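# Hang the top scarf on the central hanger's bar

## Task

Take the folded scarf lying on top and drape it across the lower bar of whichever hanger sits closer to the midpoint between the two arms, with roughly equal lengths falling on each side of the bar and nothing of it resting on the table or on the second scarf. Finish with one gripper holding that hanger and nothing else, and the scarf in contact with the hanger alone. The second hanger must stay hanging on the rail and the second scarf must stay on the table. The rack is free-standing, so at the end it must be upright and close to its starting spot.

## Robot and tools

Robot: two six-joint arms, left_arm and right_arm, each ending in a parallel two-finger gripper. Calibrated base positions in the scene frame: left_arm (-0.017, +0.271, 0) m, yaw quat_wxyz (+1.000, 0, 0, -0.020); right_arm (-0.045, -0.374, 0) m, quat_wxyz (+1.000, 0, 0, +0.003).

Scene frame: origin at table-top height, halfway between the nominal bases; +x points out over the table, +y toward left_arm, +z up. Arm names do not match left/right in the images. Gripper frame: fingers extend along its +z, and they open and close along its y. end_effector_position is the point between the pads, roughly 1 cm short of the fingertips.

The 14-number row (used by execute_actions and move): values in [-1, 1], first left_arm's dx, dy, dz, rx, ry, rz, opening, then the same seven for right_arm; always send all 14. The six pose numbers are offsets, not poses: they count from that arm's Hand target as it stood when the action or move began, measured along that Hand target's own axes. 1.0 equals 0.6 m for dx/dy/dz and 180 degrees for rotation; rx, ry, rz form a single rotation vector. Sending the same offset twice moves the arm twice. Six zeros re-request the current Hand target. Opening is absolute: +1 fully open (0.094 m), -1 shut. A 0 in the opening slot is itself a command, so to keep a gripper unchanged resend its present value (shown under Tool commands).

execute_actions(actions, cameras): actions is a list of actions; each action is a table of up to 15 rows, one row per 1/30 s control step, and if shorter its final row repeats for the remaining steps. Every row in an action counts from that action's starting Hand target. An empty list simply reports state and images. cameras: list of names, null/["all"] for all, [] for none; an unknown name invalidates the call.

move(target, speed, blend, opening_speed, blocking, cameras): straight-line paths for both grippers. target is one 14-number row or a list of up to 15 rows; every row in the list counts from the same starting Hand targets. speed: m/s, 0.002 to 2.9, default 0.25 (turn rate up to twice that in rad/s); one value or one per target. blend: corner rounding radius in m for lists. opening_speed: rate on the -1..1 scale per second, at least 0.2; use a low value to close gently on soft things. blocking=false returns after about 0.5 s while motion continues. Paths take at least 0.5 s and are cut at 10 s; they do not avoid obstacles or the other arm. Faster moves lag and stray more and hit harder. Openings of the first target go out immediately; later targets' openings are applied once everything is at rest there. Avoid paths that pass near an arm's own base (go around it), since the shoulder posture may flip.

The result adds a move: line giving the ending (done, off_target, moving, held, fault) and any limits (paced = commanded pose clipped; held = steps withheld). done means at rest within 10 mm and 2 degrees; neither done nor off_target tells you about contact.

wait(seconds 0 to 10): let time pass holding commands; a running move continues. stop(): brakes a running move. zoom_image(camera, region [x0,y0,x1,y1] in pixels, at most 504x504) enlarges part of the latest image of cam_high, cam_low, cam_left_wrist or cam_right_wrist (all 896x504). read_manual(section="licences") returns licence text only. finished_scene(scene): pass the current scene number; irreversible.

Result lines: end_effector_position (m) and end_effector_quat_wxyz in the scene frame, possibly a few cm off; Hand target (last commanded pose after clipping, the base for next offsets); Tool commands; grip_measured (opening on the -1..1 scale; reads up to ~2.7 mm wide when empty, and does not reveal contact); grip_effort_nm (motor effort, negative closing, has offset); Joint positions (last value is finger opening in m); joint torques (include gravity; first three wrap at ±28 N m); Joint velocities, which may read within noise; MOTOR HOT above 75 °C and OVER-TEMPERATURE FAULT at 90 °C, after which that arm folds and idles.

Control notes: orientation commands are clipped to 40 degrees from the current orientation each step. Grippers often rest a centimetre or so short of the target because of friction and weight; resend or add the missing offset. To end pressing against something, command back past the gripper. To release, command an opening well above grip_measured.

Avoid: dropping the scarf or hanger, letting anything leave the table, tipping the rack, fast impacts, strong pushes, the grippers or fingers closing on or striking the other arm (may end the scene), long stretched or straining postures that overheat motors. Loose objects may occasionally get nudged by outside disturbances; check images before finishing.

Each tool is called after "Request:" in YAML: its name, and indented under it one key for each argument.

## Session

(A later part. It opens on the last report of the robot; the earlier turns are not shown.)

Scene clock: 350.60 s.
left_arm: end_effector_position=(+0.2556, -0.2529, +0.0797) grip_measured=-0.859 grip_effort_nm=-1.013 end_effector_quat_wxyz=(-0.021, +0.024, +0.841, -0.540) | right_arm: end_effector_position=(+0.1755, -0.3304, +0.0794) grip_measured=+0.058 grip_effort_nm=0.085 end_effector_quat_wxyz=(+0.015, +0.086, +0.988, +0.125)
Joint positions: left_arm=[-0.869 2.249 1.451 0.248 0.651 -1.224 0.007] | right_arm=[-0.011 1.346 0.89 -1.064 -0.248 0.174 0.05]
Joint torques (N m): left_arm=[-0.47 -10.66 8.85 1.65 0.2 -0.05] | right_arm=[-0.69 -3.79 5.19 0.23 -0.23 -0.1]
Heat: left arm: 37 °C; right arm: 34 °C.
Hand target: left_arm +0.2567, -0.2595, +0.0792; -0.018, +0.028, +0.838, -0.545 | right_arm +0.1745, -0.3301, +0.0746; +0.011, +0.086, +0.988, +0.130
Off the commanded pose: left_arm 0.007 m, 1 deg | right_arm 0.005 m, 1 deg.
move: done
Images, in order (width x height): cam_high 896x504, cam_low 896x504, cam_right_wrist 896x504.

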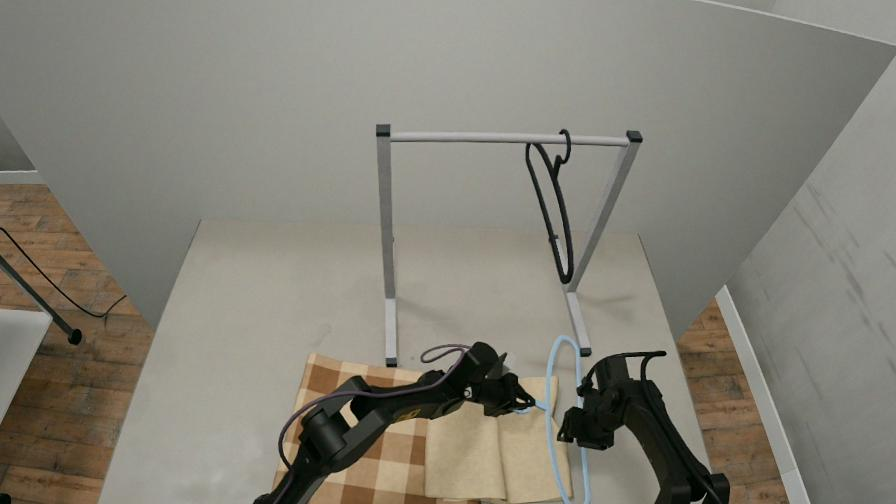

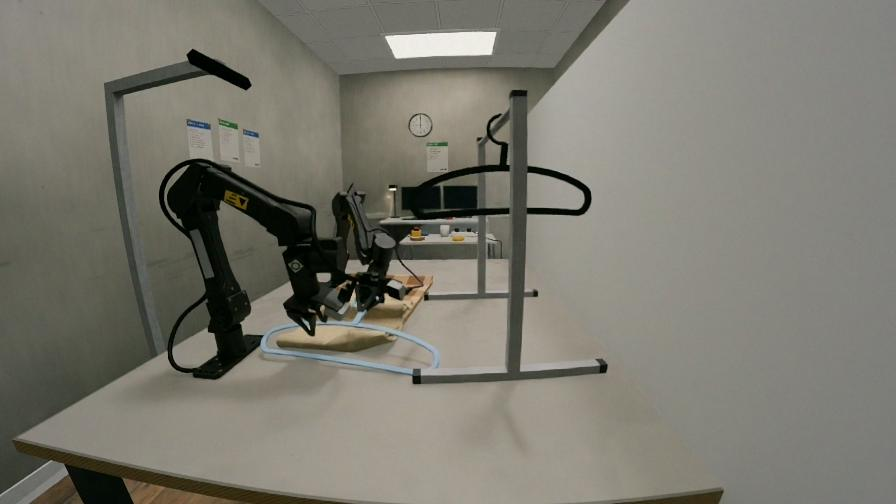

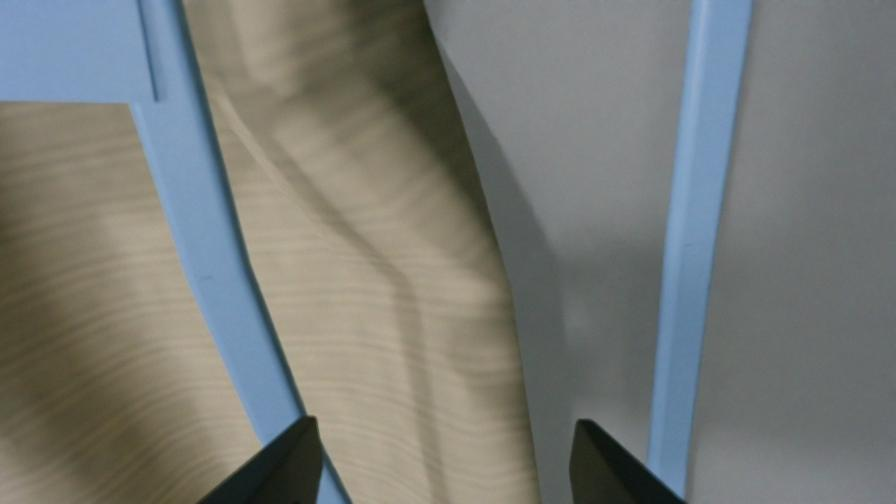

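Request:
move:
  target:
    - [0,0,0,0,0,0,-1,-0.0465,0.0055,0.0013,0,0,0,0.0]
    - [0,0,0,0,0,0,-1,-0.0465,-0.0087,0.0545,0,0,0,0.0]
  speed: 0.06
  cameras: ["cam_high","cam_right_wrist","cam_low","cam_left_wrist"]

Request:
zoom_image:
  camera: "cam_low"
  region: [220, 220, 460, 400]

Scene clock: 355.23 s.
left_arm: end_effector_position=(+0.2556, -0.2529, +0.0797) grip_measured=-0.859 grip_effort_nm=-1.013 end_effector_quat_wxyz=(-0.021, +0.024, +0.841, -0.540) | right_arm: end_effector_position=(+0.2042, -0.3317, +0.0466) grip_measured=+0.002 grip_effort_nm=-0.110 end_effector_quat_wxyz=(+0.015, +0.086, +0.988, +0.125)
Joint positions: left_arm=[-0.869 2.249 1.451 0.248 0.651 -1.224 0.007] | right_arm=[-0.016 1.501 0.885 -0.904 -0.248 0.169 0.047]
Joint torques (N m): left_arm=[-0.47 -10.65 8.85 1.65 0.2 -0.04] | right_arm=[-0.62 -4.93 4.96 0.25 -0.23 -0.1]
Heat: left arm: 38 °C; right arm: 34 °C.
Hand target: left_arm +0.2567, -0.2595, +0.0792; -0.018, +0.028, +0.838, -0.545 | right_arm +0.2026, -0.3315, +0.0417; +0.011, +0.086, +0.988, +0.130
Off the commanded pose: left_arm 0.007 m, 1 deg | right_arm 0.005 m, 1 deg.
move: done

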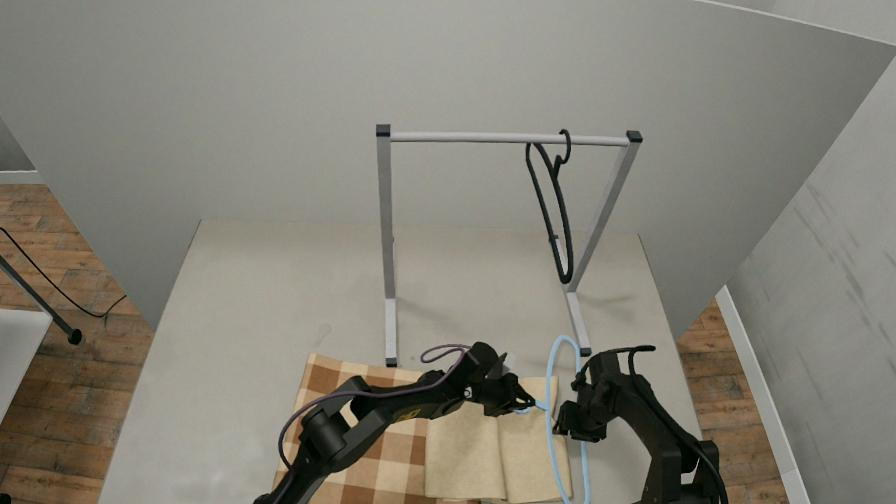

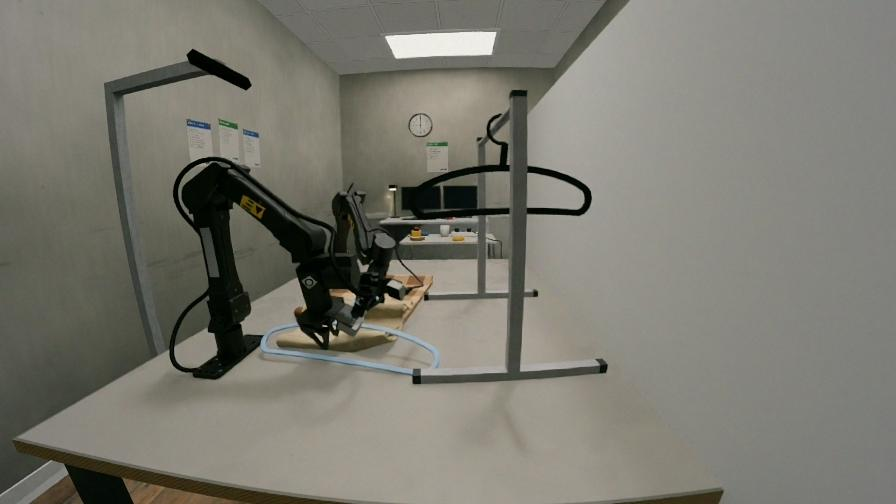

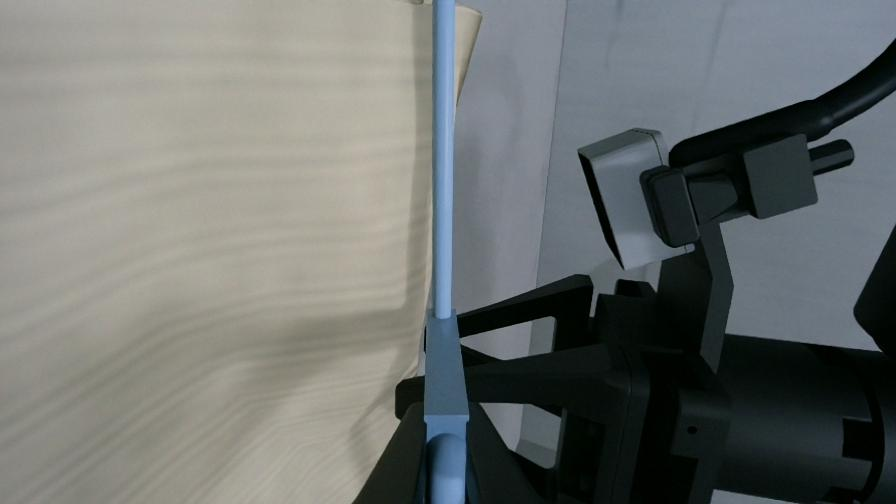

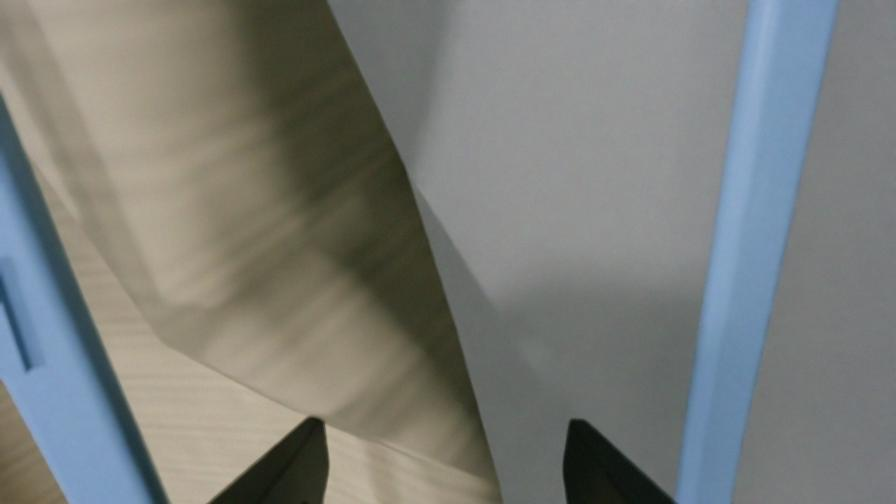

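Scaled by 2.100.

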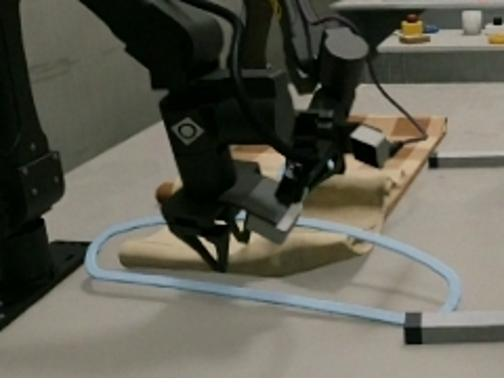

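Request:
move:
  target: [0,0,0,0,0,0,-1,0.0014,-0.005,0.0505,0,0,0,0.0]
  speed: 0.04
  cameras: ["cam_high","cam_right_wrist","cam_low"]

Request:
zoom_image:
  camera: "cam_low"
  region: [220, 220, 460, 400]

Scene clock: 357.23 s.
left_arm: end_effector_position=(+0.2556, -0.2529, +0.0797) grip_measured=-0.859 grip_effort_nm=-1.018 end_effector_quat_wxyz=(-0.021, +0.024, +0.841, -0.540) | right_arm: end_effector_position=(+0.2031, -0.3292, +0.0241) grip_measured=+0.002 grip_effort_nm=-0.095 end_effector_quat_wxyz=(+0.013, +0.088, +0.987, +0.130)
Joint positions: left_arm=[-0.869 2.249 1.451 0.248 0.651 -1.225 0.007] | right_arm=[-0.013 1.541 0.822 -0.804 -0.258 0.177 0.047]
Joint torques (N m): left_arm=[-0.5 -10.67 8.85 1.65 0.2 -0.04] | right_arm=[0.92 -3.89 3.29 0.66 -0.15 0.02]
Heat: left arm: 39 °C; right arm: 34 °C.
Hand target: left_arm +0.2567, -0.2595, +0.0792; -0.018, +0.027, +0.838, -0.545 | right_arm +0.2026, -0.3265, +0.0116; +0.011, +0.086, +0.988, +0.130
Off the commanded pose: left_arm 0.007 m, 1 deg | right_arm 0.013 m, 0 deg.
move: off_target (right_arm)
Images, in order (width x height): cam_high 896x504, cam_low 896x504, cam_right_wrist 896x504.

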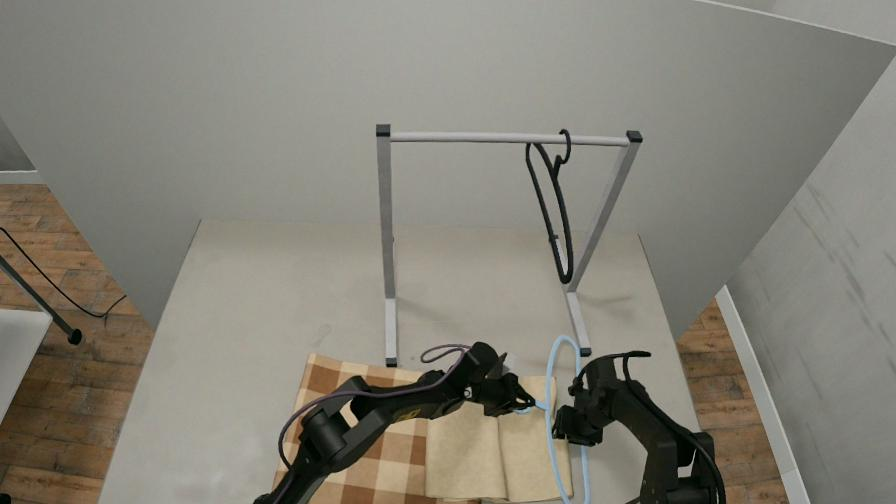

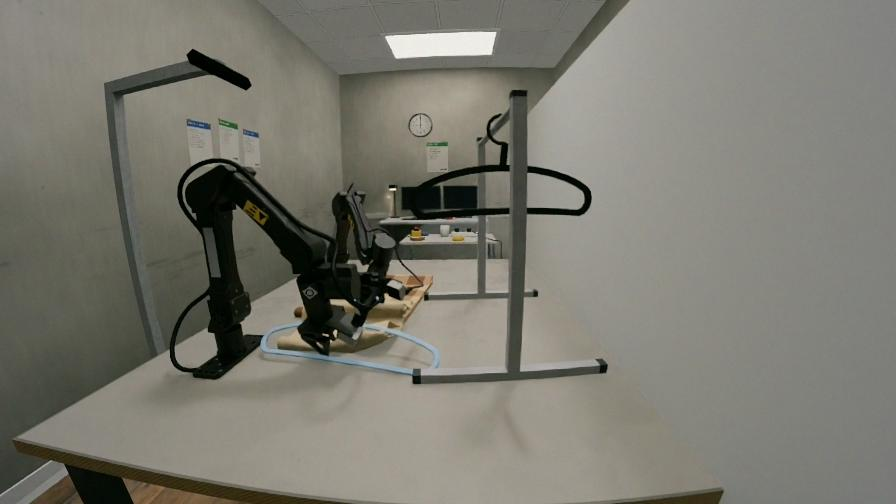

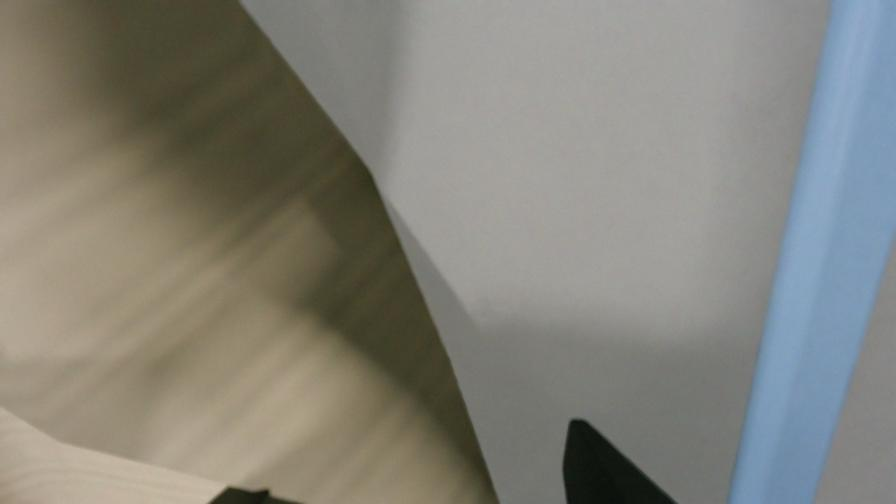

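Scaled by 2.100.

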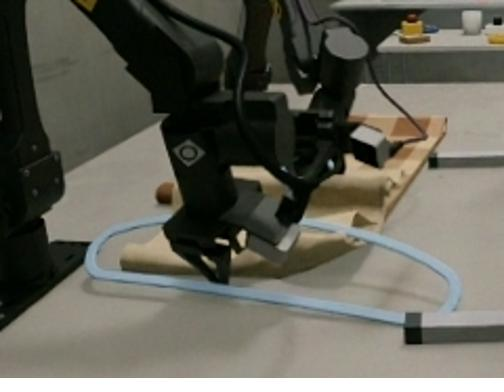

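Request:
move:
  target: [0,0,0,0,0,0,-1,0,-0.0040,0.0145,0,0,0,0.0]
  speed: 0.04
  cameras: ["cam_right_wrist"]

Scene clock: 358.33 s.
left_arm: end_effector_position=(+0.2556, -0.2529, +0.0797) grip_measured=-0.859 grip_effort_nm=-1.018 end_effector_quat_wxyz=(-0.021, +0.024, +0.841, -0.540) | right_arm: end_effector_position=(+0.2029, -0.3292, +0.0232) grip_measured=+0.001 grip_effort_nm=-0.095 end_effector_quat_wxyz=(+0.013, +0.089, +0.987, +0.130)
Joint positions: left_arm=[-0.869 2.249 1.451 0.248 0.651 -1.225 0.007] | right_arm=[-0.013 1.541 0.818 -0.8 -0.258 0.179 0.047]
Joint torques (N m): left_arm=[-0.47 -10.65 8.85 1.64 0.2 -0.05] | right_arm=[0.84 -2.67 1.81 1 -0.12 0]
Heat: left arm: 40 °C; right arm: 34 °C.
Hand target: left_arm +0.2567, -0.2595, +0.0792; -0.018, +0.027, +0.838, -0.545 | right_arm +0.2025, -0.3266, +0.0026; +0.011, +0.087, +0.988, +0.130
Off the commanded pose: left_arm 0.007 m, 1 deg | right_arm 0.021 m, 0 deg.
move: off_target (right_arm)
Images, in order (width x height): cam_right_wrist 896x504.

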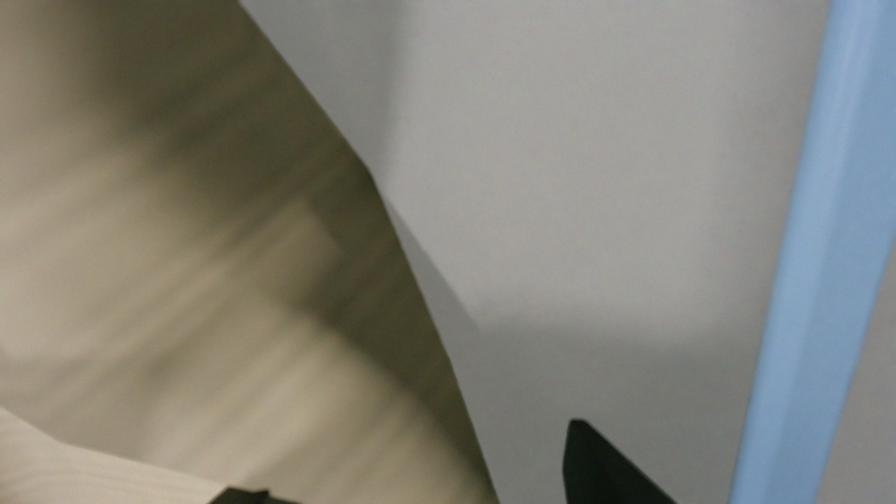

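Request:
move:
  target: [0,0,0,0,0,0,-1,0,0,0,0,0,0,-0.7]
  opening_speed: 0.3
  cameras: ["cam_right_wrist"]

Request:
move:
  target: [0,0,0,0,0,0,-1,0,0,0,0,0,0,-1]
  opening_speed: 0.3
  cameras: ["cam_right_wrist","cam_low"]

Request:
zoom_image:
  camera: "cam_low"
  region: [220, 220, 460, 400]

Scene clock: 361.23 s.
left_arm: end_effector_position=(+0.2559, -0.2530, +0.0799) grip_measured=-0.859 grip_effort_nm=-1.018 end_effector_quat_wxyz=(-0.020, +0.024, +0.841, -0.540) | right_arm: end_effector_position=(+0.2124, -0.3217, +0.0213) grip_measured=-0.696 grip_effort_nm=-0.247 end_effector_quat_wxyz=(+0.031, +0.086, +0.984, +0.154)
Joint positions: left_arm=[-0.869 2.249 1.451 0.25 0.65 -1.225 0.007] | right_arm=[-0.013 1.55 0.806 -0.738 -0.302 0.179 0.014]
Joint torques (N m): left_arm=[-0.47 -10.66 8.85 1.64 0.21 -0.04] | right_arm=[0.92 -3.36 2.88 0.47 0.26 0]
Heat: left arm: 40 °C; right arm: 34 °C.
Hand target: left_arm +0.2567, -0.2595, +0.0792; -0.018, +0.028, +0.838, -0.545 | right_arm +0.2025, -0.3266, +0.0026; +0.011, +0.086, +0.988, +0.130
Off the commanded pose: left_arm 0.007 m, 1 deg | right_arm 0.022 m, 4 deg.
move: off_target (right_arm)
Images, in order (width x height): cam_right_wrist 896x504.

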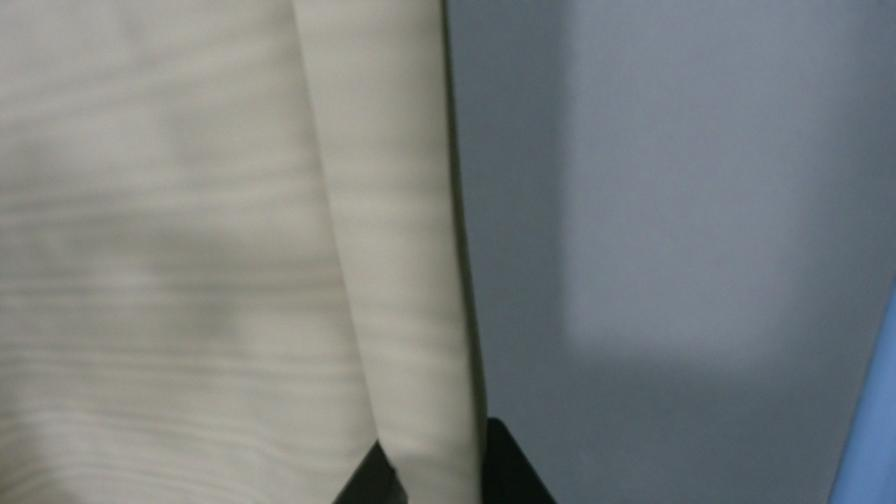

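Scene clock: 362.50 s.
left_arm: end_effector_position=(+0.2559, -0.2530, +0.0799) grip_measured=-0.859 grip_effort_nm=-1.013 end_effector_quat_wxyz=(-0.020, +0.024, +0.841, -0.540) | right_arm: end_effector_position=(+0.2125, -0.3198, +0.0219) grip_measured=-0.916 grip_effort_nm=-0.989 end_effector_quat_wxyz=(+0.031, +0.085, +0.983, +0.159)
Joint positions: left_arm=[-0.869 2.249 1.451 0.25 0.65 -1.225 0.007] | right_arm=[-0.013 1.55 0.806 -0.737 -0.313 0.178 0.004]
Joint torques (N m): left_arm=[-0.47 -10.65 8.85 1.63 0.21 -0.05] | right_arm=[0.91 -3.38 2.91 0.46 0.37 0]
Heat: left arm: 41 °C; right arm: 34 °C.
Hand target: left_arm +0.2567, -0.2595, +0.0792; -0.018, +0.028, +0.838, -0.545 | right_arm +0.2025, -0.3266, +0.0026; +0.011, +0.086, +0.988, +0.130
Off the commanded pose: left_arm 0.007 m, 1 deg | right_arm 0.023 m, 4 deg.
move: off_target (right_arm)
Images, in order (width x height): cam_low 896x504, cam_right_wrist 896x504.

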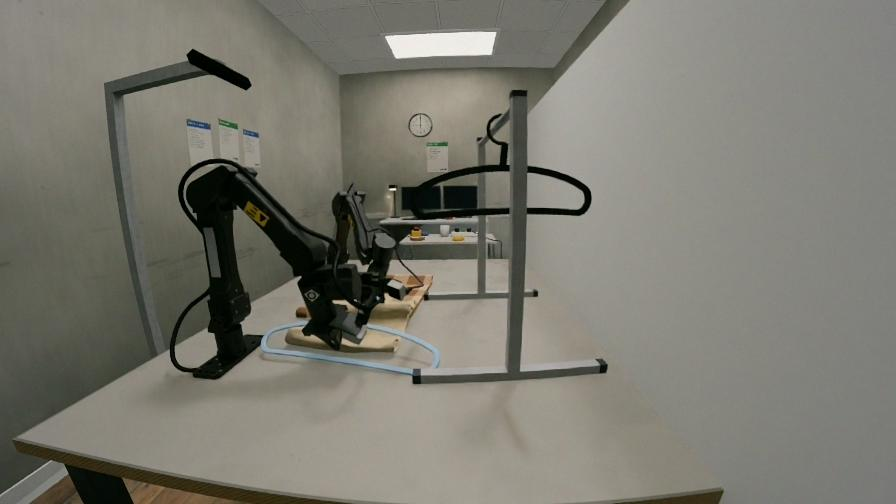

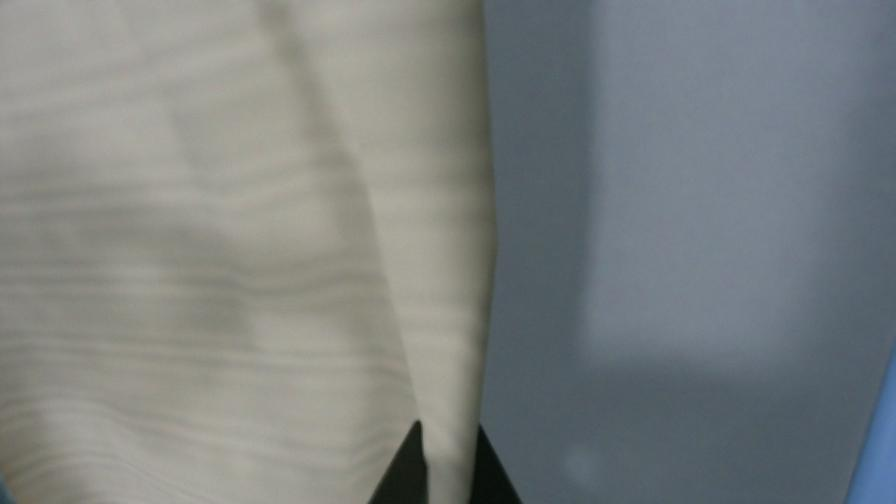

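Scaled by 2.100.

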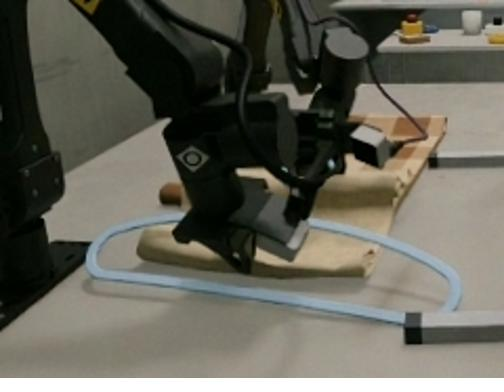

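Request:
move:
  target: [0,0,0,0,0,0,-1,-0.0027,0.05,-0.1548,0,0,0,-1]
  speed: 0.05

Request:
zoom_image:
  camera: "cam_low"
  region: [220, 220, 460, 400]

Scene clock: 365.43 s.
left_arm: end_effector_position=(+0.2565, -0.2538, +0.0813) grip_measured=-0.859 grip_effort_nm=-1.013 end_effector_quat_wxyz=(-0.022, +0.019, +0.839, -0.543) | right_arm: end_effector_position=(+0.1996, -0.3244, +0.0844) grip_measured=-0.940 grip_effort_nm=-1.043 end_effector_quat_wxyz=(-0.009, +0.091, +0.988, +0.128)
Joint positions: left_arm=[-0.869 2.249 1.451 0.259 0.65 -1.24 0.007] | right_arm=[0.007 1.482 1.024 -1.104 -0.256 0.197 0.003]
Joint torques (N m): left_arm=[-0.49 -10.66 8.88 1.56 0.21 0.09] | right_arm=[0.79 -8.13 9.48 -0.1 -0.13 0.04]
Heat: left arm: 42 °C; right arm: 34 °C.
Hand target: left_arm +0.2567, -0.2594, +0.0791; -0.018, +0.027, +0.838, -0.545 | right_arm +0.2050, -0.3221, +0.1000; +0.011, +0.086, +0.988, +0.130
Off the commanded pose: left_arm 0.006 m, 1 deg | right_arm 0.017 m, 2 deg.
move: off_target (right_arm)

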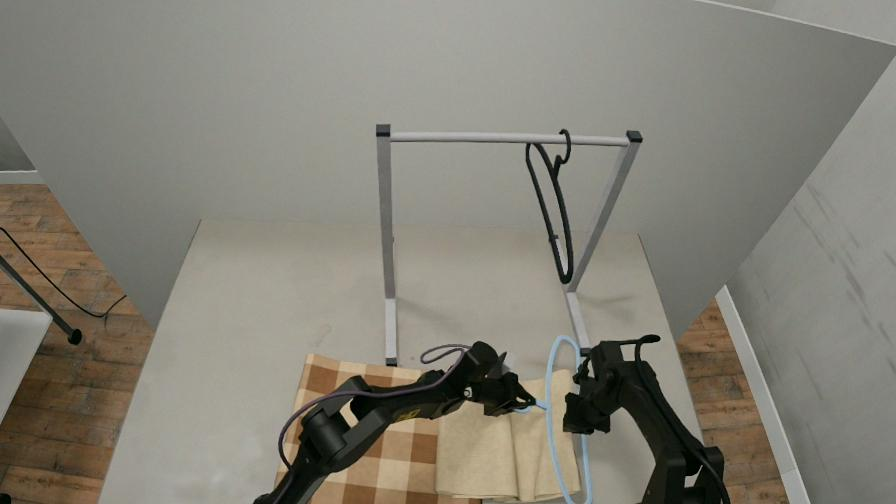

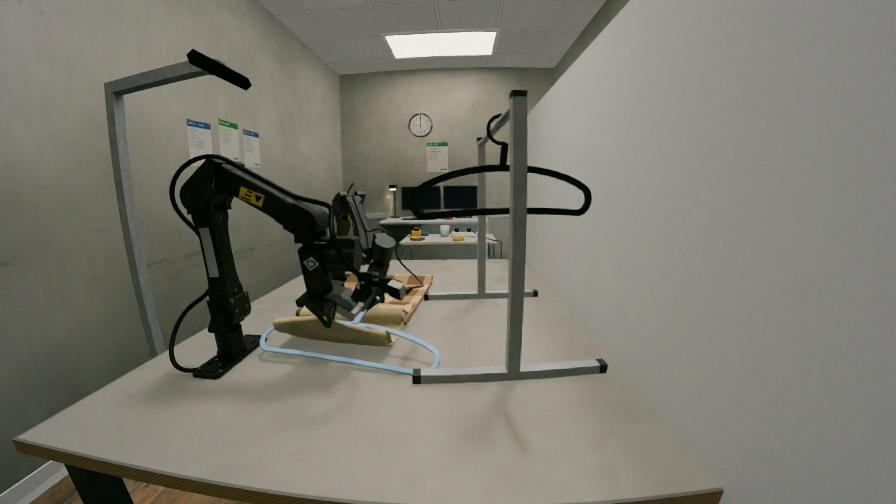

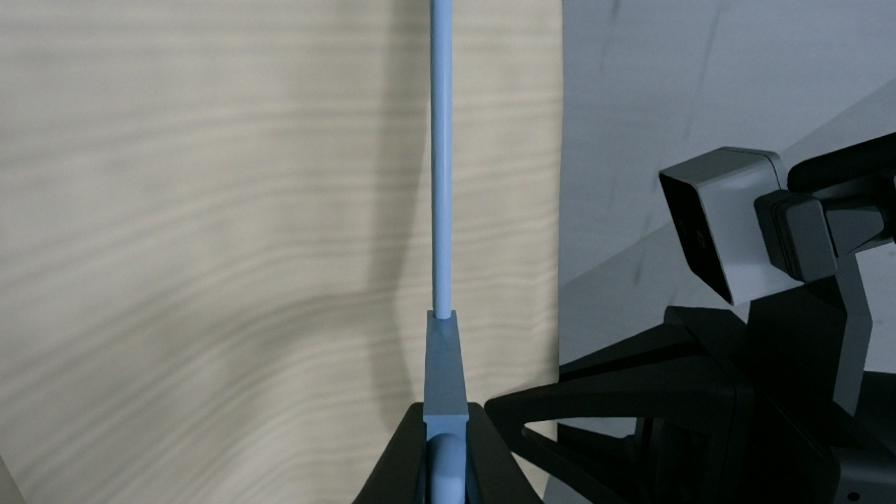

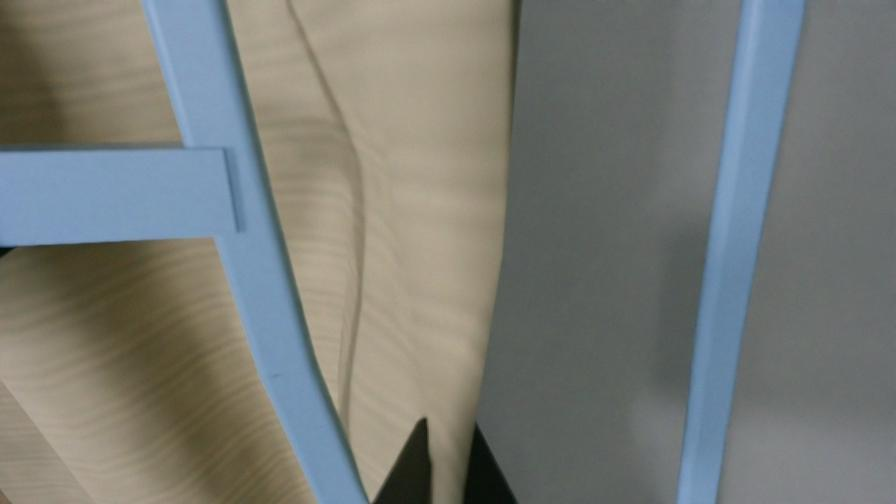

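Scaled by 2.100.

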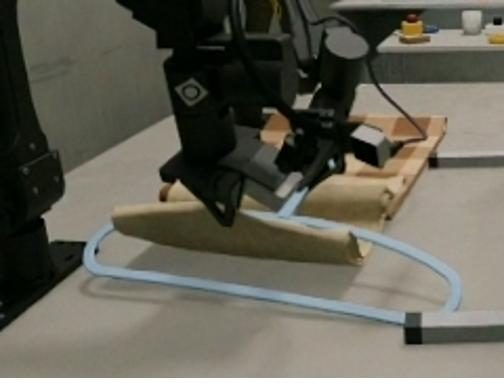

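Request:
move:
  target: [0,0,0,0,0,0,-1,0,0.0431,-0.1612,0,0,0,-1]
  speed: 0.06

Request:
zoom_image:
  camera: "cam_low"
  region: [220, 220, 460, 400]

Scene clock: 368.33 s.
left_arm: end_effector_position=(+0.2565, -0.2538, +0.0813) grip_measured=-0.859 grip_effort_nm=-1.018 end_effector_quat_wxyz=(-0.022, +0.019, +0.839, -0.543) | right_arm: end_effector_position=(+0.2021, -0.3245, +0.1901) grip_measured=-0.940 grip_effort_nm=-1.043 end_effector_quat_wxyz=(+0.000, +0.090, +0.988, +0.128)
Joint positions: left_arm=[-0.869 2.249 1.451 0.259 0.65 -1.24 0.007] | right_arm=[0.007 1.473 1.438 -1.509 -0.256 0.197 0.003]
Joint torques (N m): left_arm=[-0.5 -10.67 8.85 1.56 0.21 0.09] | right_arm=[0.72 -5.85 9.81 0 -0.14 0.02]
Heat: left arm: 42 °C; right arm: 34 °C.
Hand target: left_arm +0.2567, -0.2594, +0.0791; -0.018, +0.027, +0.838, -0.545 | right_arm +0.2051, -0.3222, +0.2002; +0.011, +0.087, +0.988, +0.130
Off the commanded pose: left_arm 0.006 m, 1 deg | right_arm 0.011 m, 1 deg.
move: off_target (right_arm)

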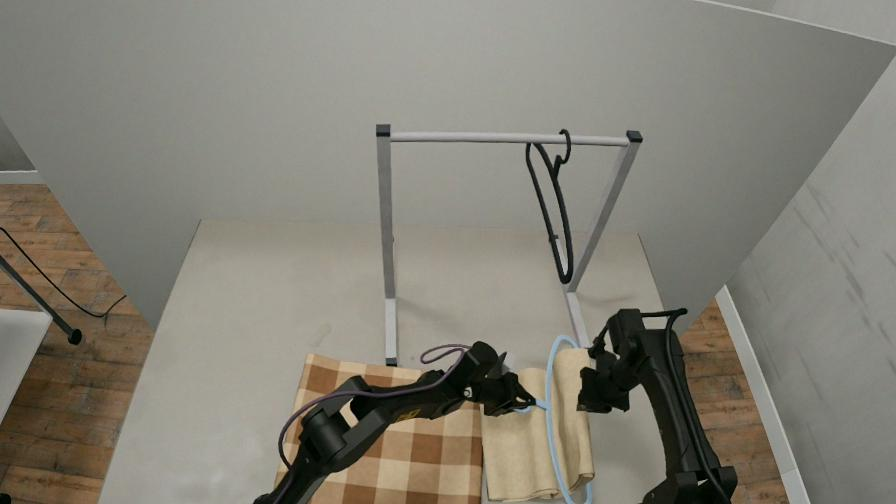

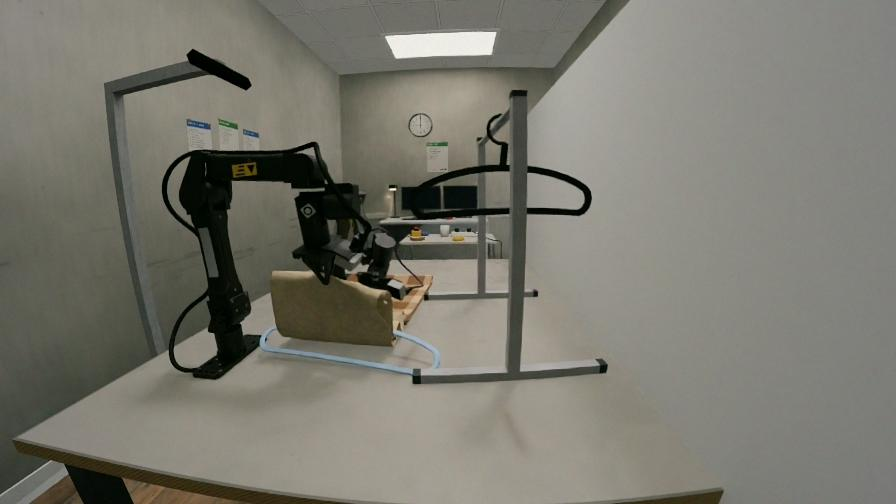

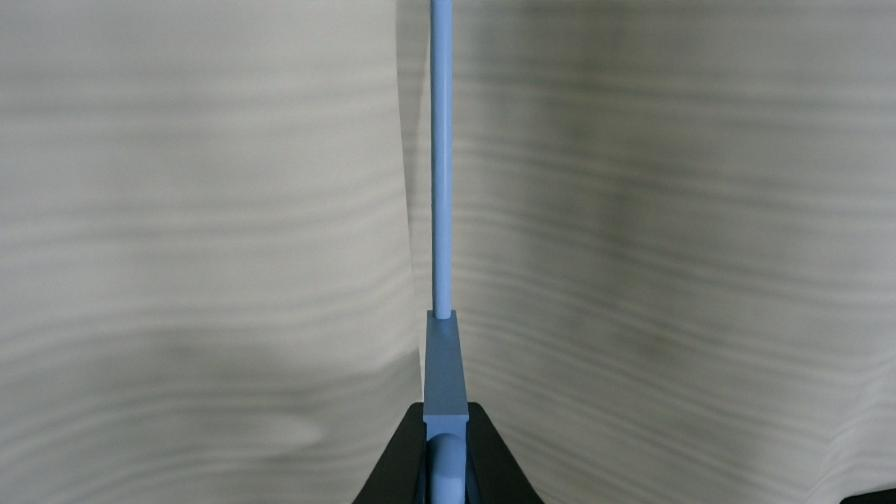

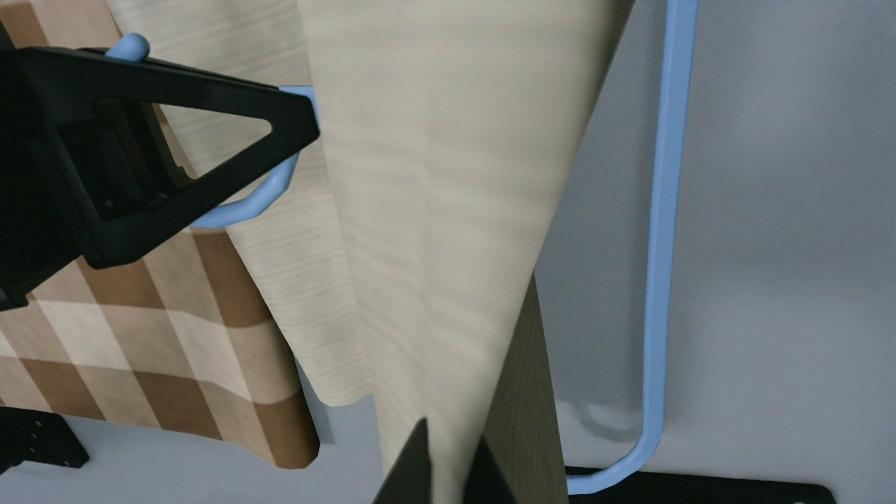

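Scaled by 2.100.

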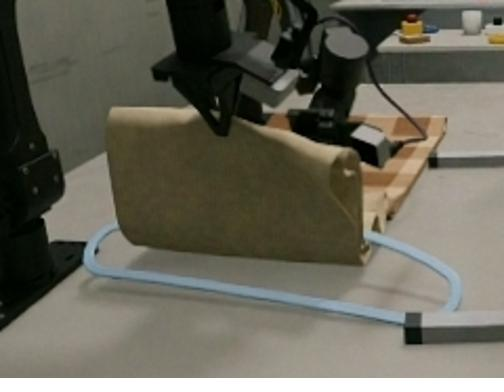

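Request:
move:
  target: [0.0224,0.0407,-0.0753,0,0,0,-1,0,0,0,0,0,0,-1]
  speed: 0.04

Request:
zoom_image:
  camera: "cam_low"
  region: [220, 220, 460, 400]

Scene clock: 371.30 s.
left_arm: end_effector_position=(+0.2504, -0.2142, +0.0737) grip_measured=-0.859 grip_effort_nm=-1.013 end_effector_quat_wxyz=(-0.016, +0.022, +0.836, -0.548) | right_arm: end_effector_position=(+0.2004, -0.3245, +0.1901) grip_measured=-0.941 grip_effort_nm=-1.043 end_effector_quat_wxyz=(-0.004, +0.090, +0.988, +0.128)
Joint positions: left_arm=[-0.823 2.159 1.246 0.373 0.687 -1.211 0.007] | right_arm=[0.007 1.473 1.438 -1.516 -0.256 0.197 0.003]
Joint torques (N m): left_arm=[0.47 -13.12 4.77 1.33 0.35 0.16] | right_arm=[0.72 -5.85 9.81 0.01 -0.14 0.02]
Heat: left arm: 43 °C; right arm: 34 °C.
Hand target: left_arm +0.2469, -0.2074, +0.0751; -0.018, +0.027, +0.838, -0.545 | right_arm +0.2051, -0.3222, +0.2002; +0.011, +0.087, +0.988, +0.130
Off the commanded pose: left_arm 0.008 m, 1 deg | right_arm 0.011 m, 2 deg.
move: off_target (right_arm)

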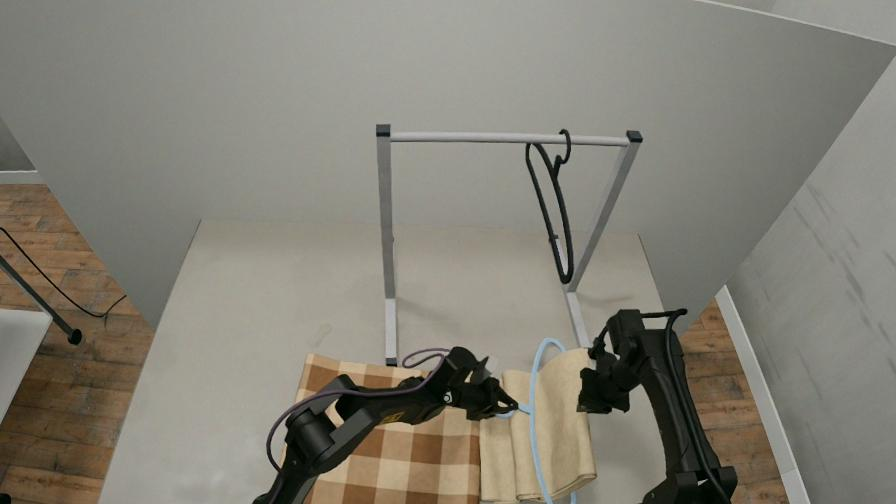

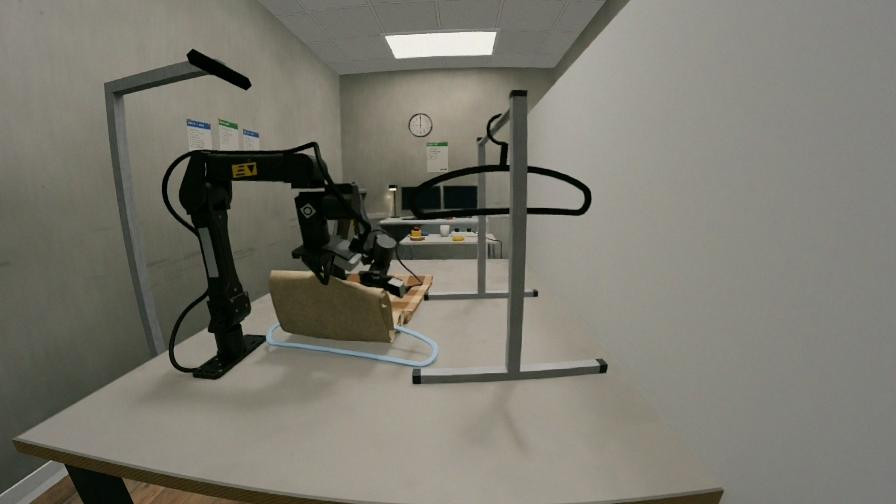

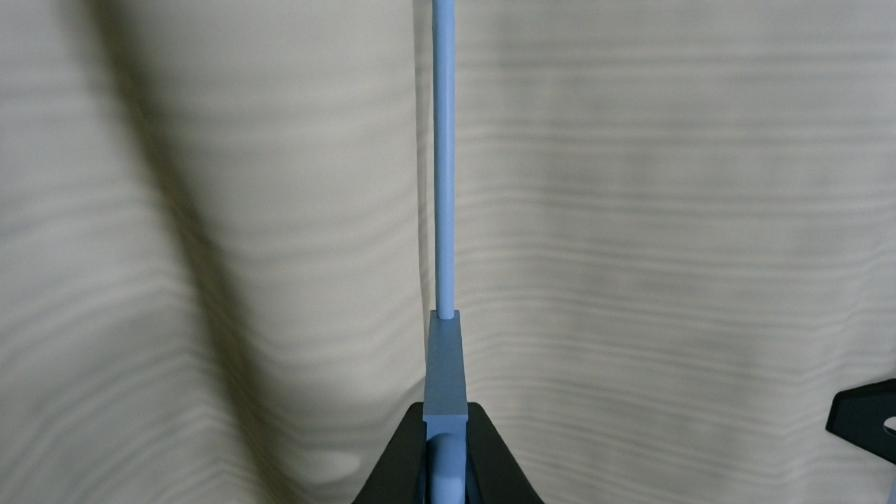

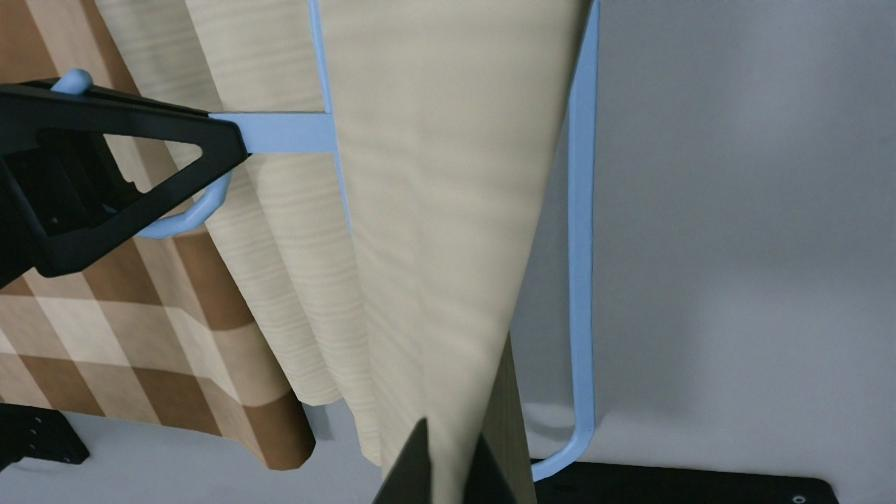

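Scaled by 2.100.

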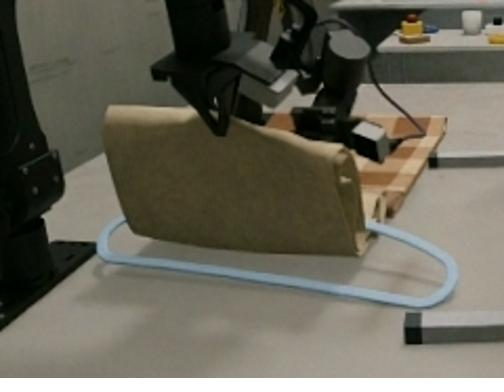

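Request:
move:
  target:
    - [0,0,0,0,0,0,-1,-0.0225,-0.1302,-0.009,0,0,0,-1]
    - [0,0,0,0,0,0,-1,-0.0384,-0.2367,0.0402,0,0,0,-1]
  speed: 0.06
  blend: 0.03

Request:
zoom_image:
  camera: "cam_low"
  region: [220, 220, 460, 400]

Scene clock: 376.10 s.
left_arm: end_effector_position=(+0.2491, -0.2132, +0.0719) grip_measured=-0.859 grip_effort_nm=-1.023 end_effector_quat_wxyz=(-0.015, +0.027, +0.837, -0.547) | right_arm: end_effector_position=(+0.2052, -0.4528, +0.1460) grip_measured=-0.941 grip_effort_nm=-1.043 end_effector_quat_wxyz=(+0.014, +0.087, +0.988, +0.129)
Joint positions: left_arm=[-0.823 2.159 1.241 0.372 0.689 -1.197 0.007] | right_arm=[-0.486 1.587 1.369 -1.427 -0.251 -0.314 0.003]
Joint torques (N m): left_arm=[0.49 -13.12 5.11 1.33 0.32 0.05] | right_arm=[-0.58 -5.9 5.18 0.05 -0.11 -0.07]
Heat: left arm: 46 °C; right arm: 34 °C.
Hand target: left_arm +0.2468, -0.2074, +0.0752; -0.018, +0.028, +0.838, -0.545 | right_arm +0.2051, -0.4551, +0.1401; +0.011, +0.086, +0.988, +0.130
Off the commanded pose: left_arm 0.007 m, 0 deg | right_arm 0.006 m, 0 deg.
move: done

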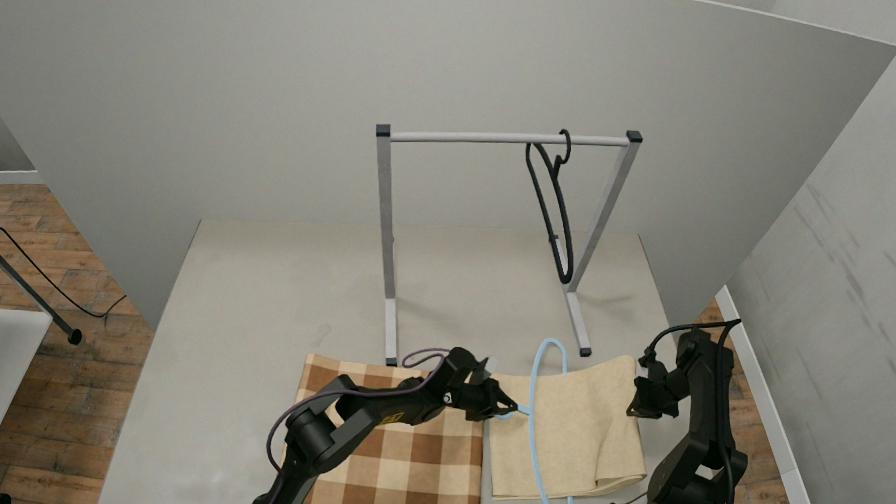

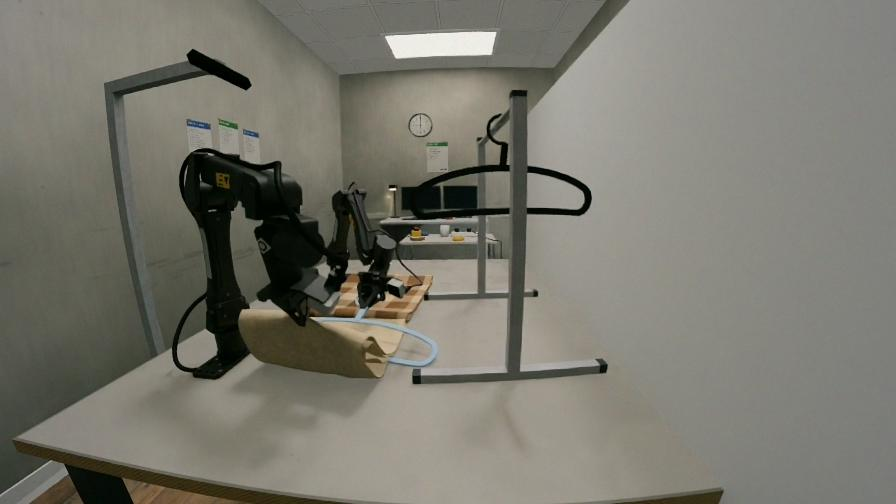

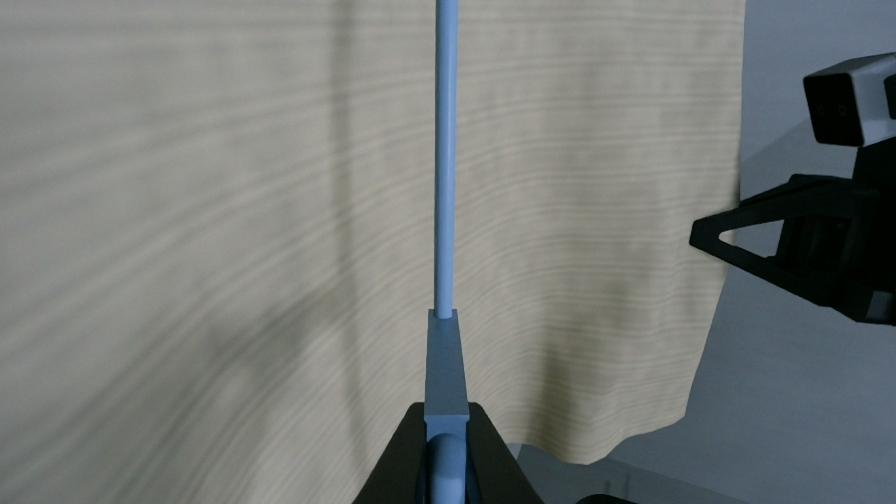

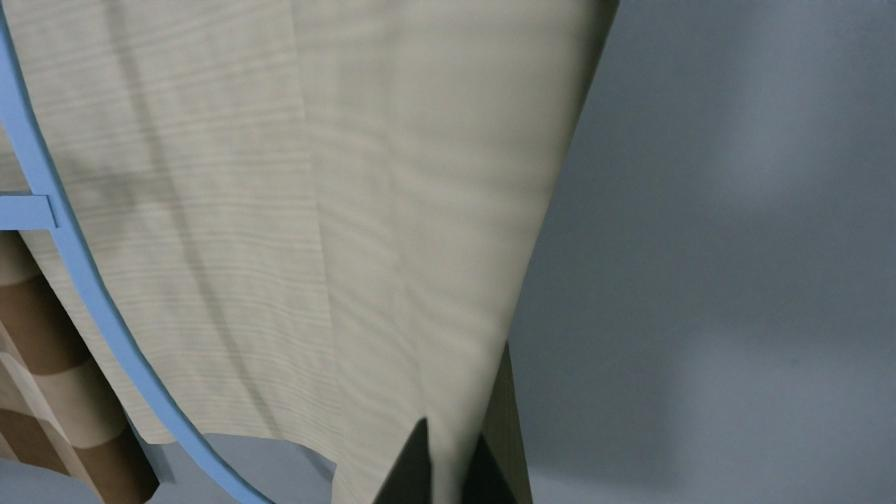

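Scaled by 2.100.

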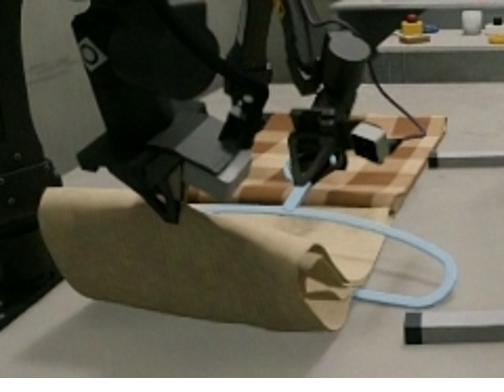

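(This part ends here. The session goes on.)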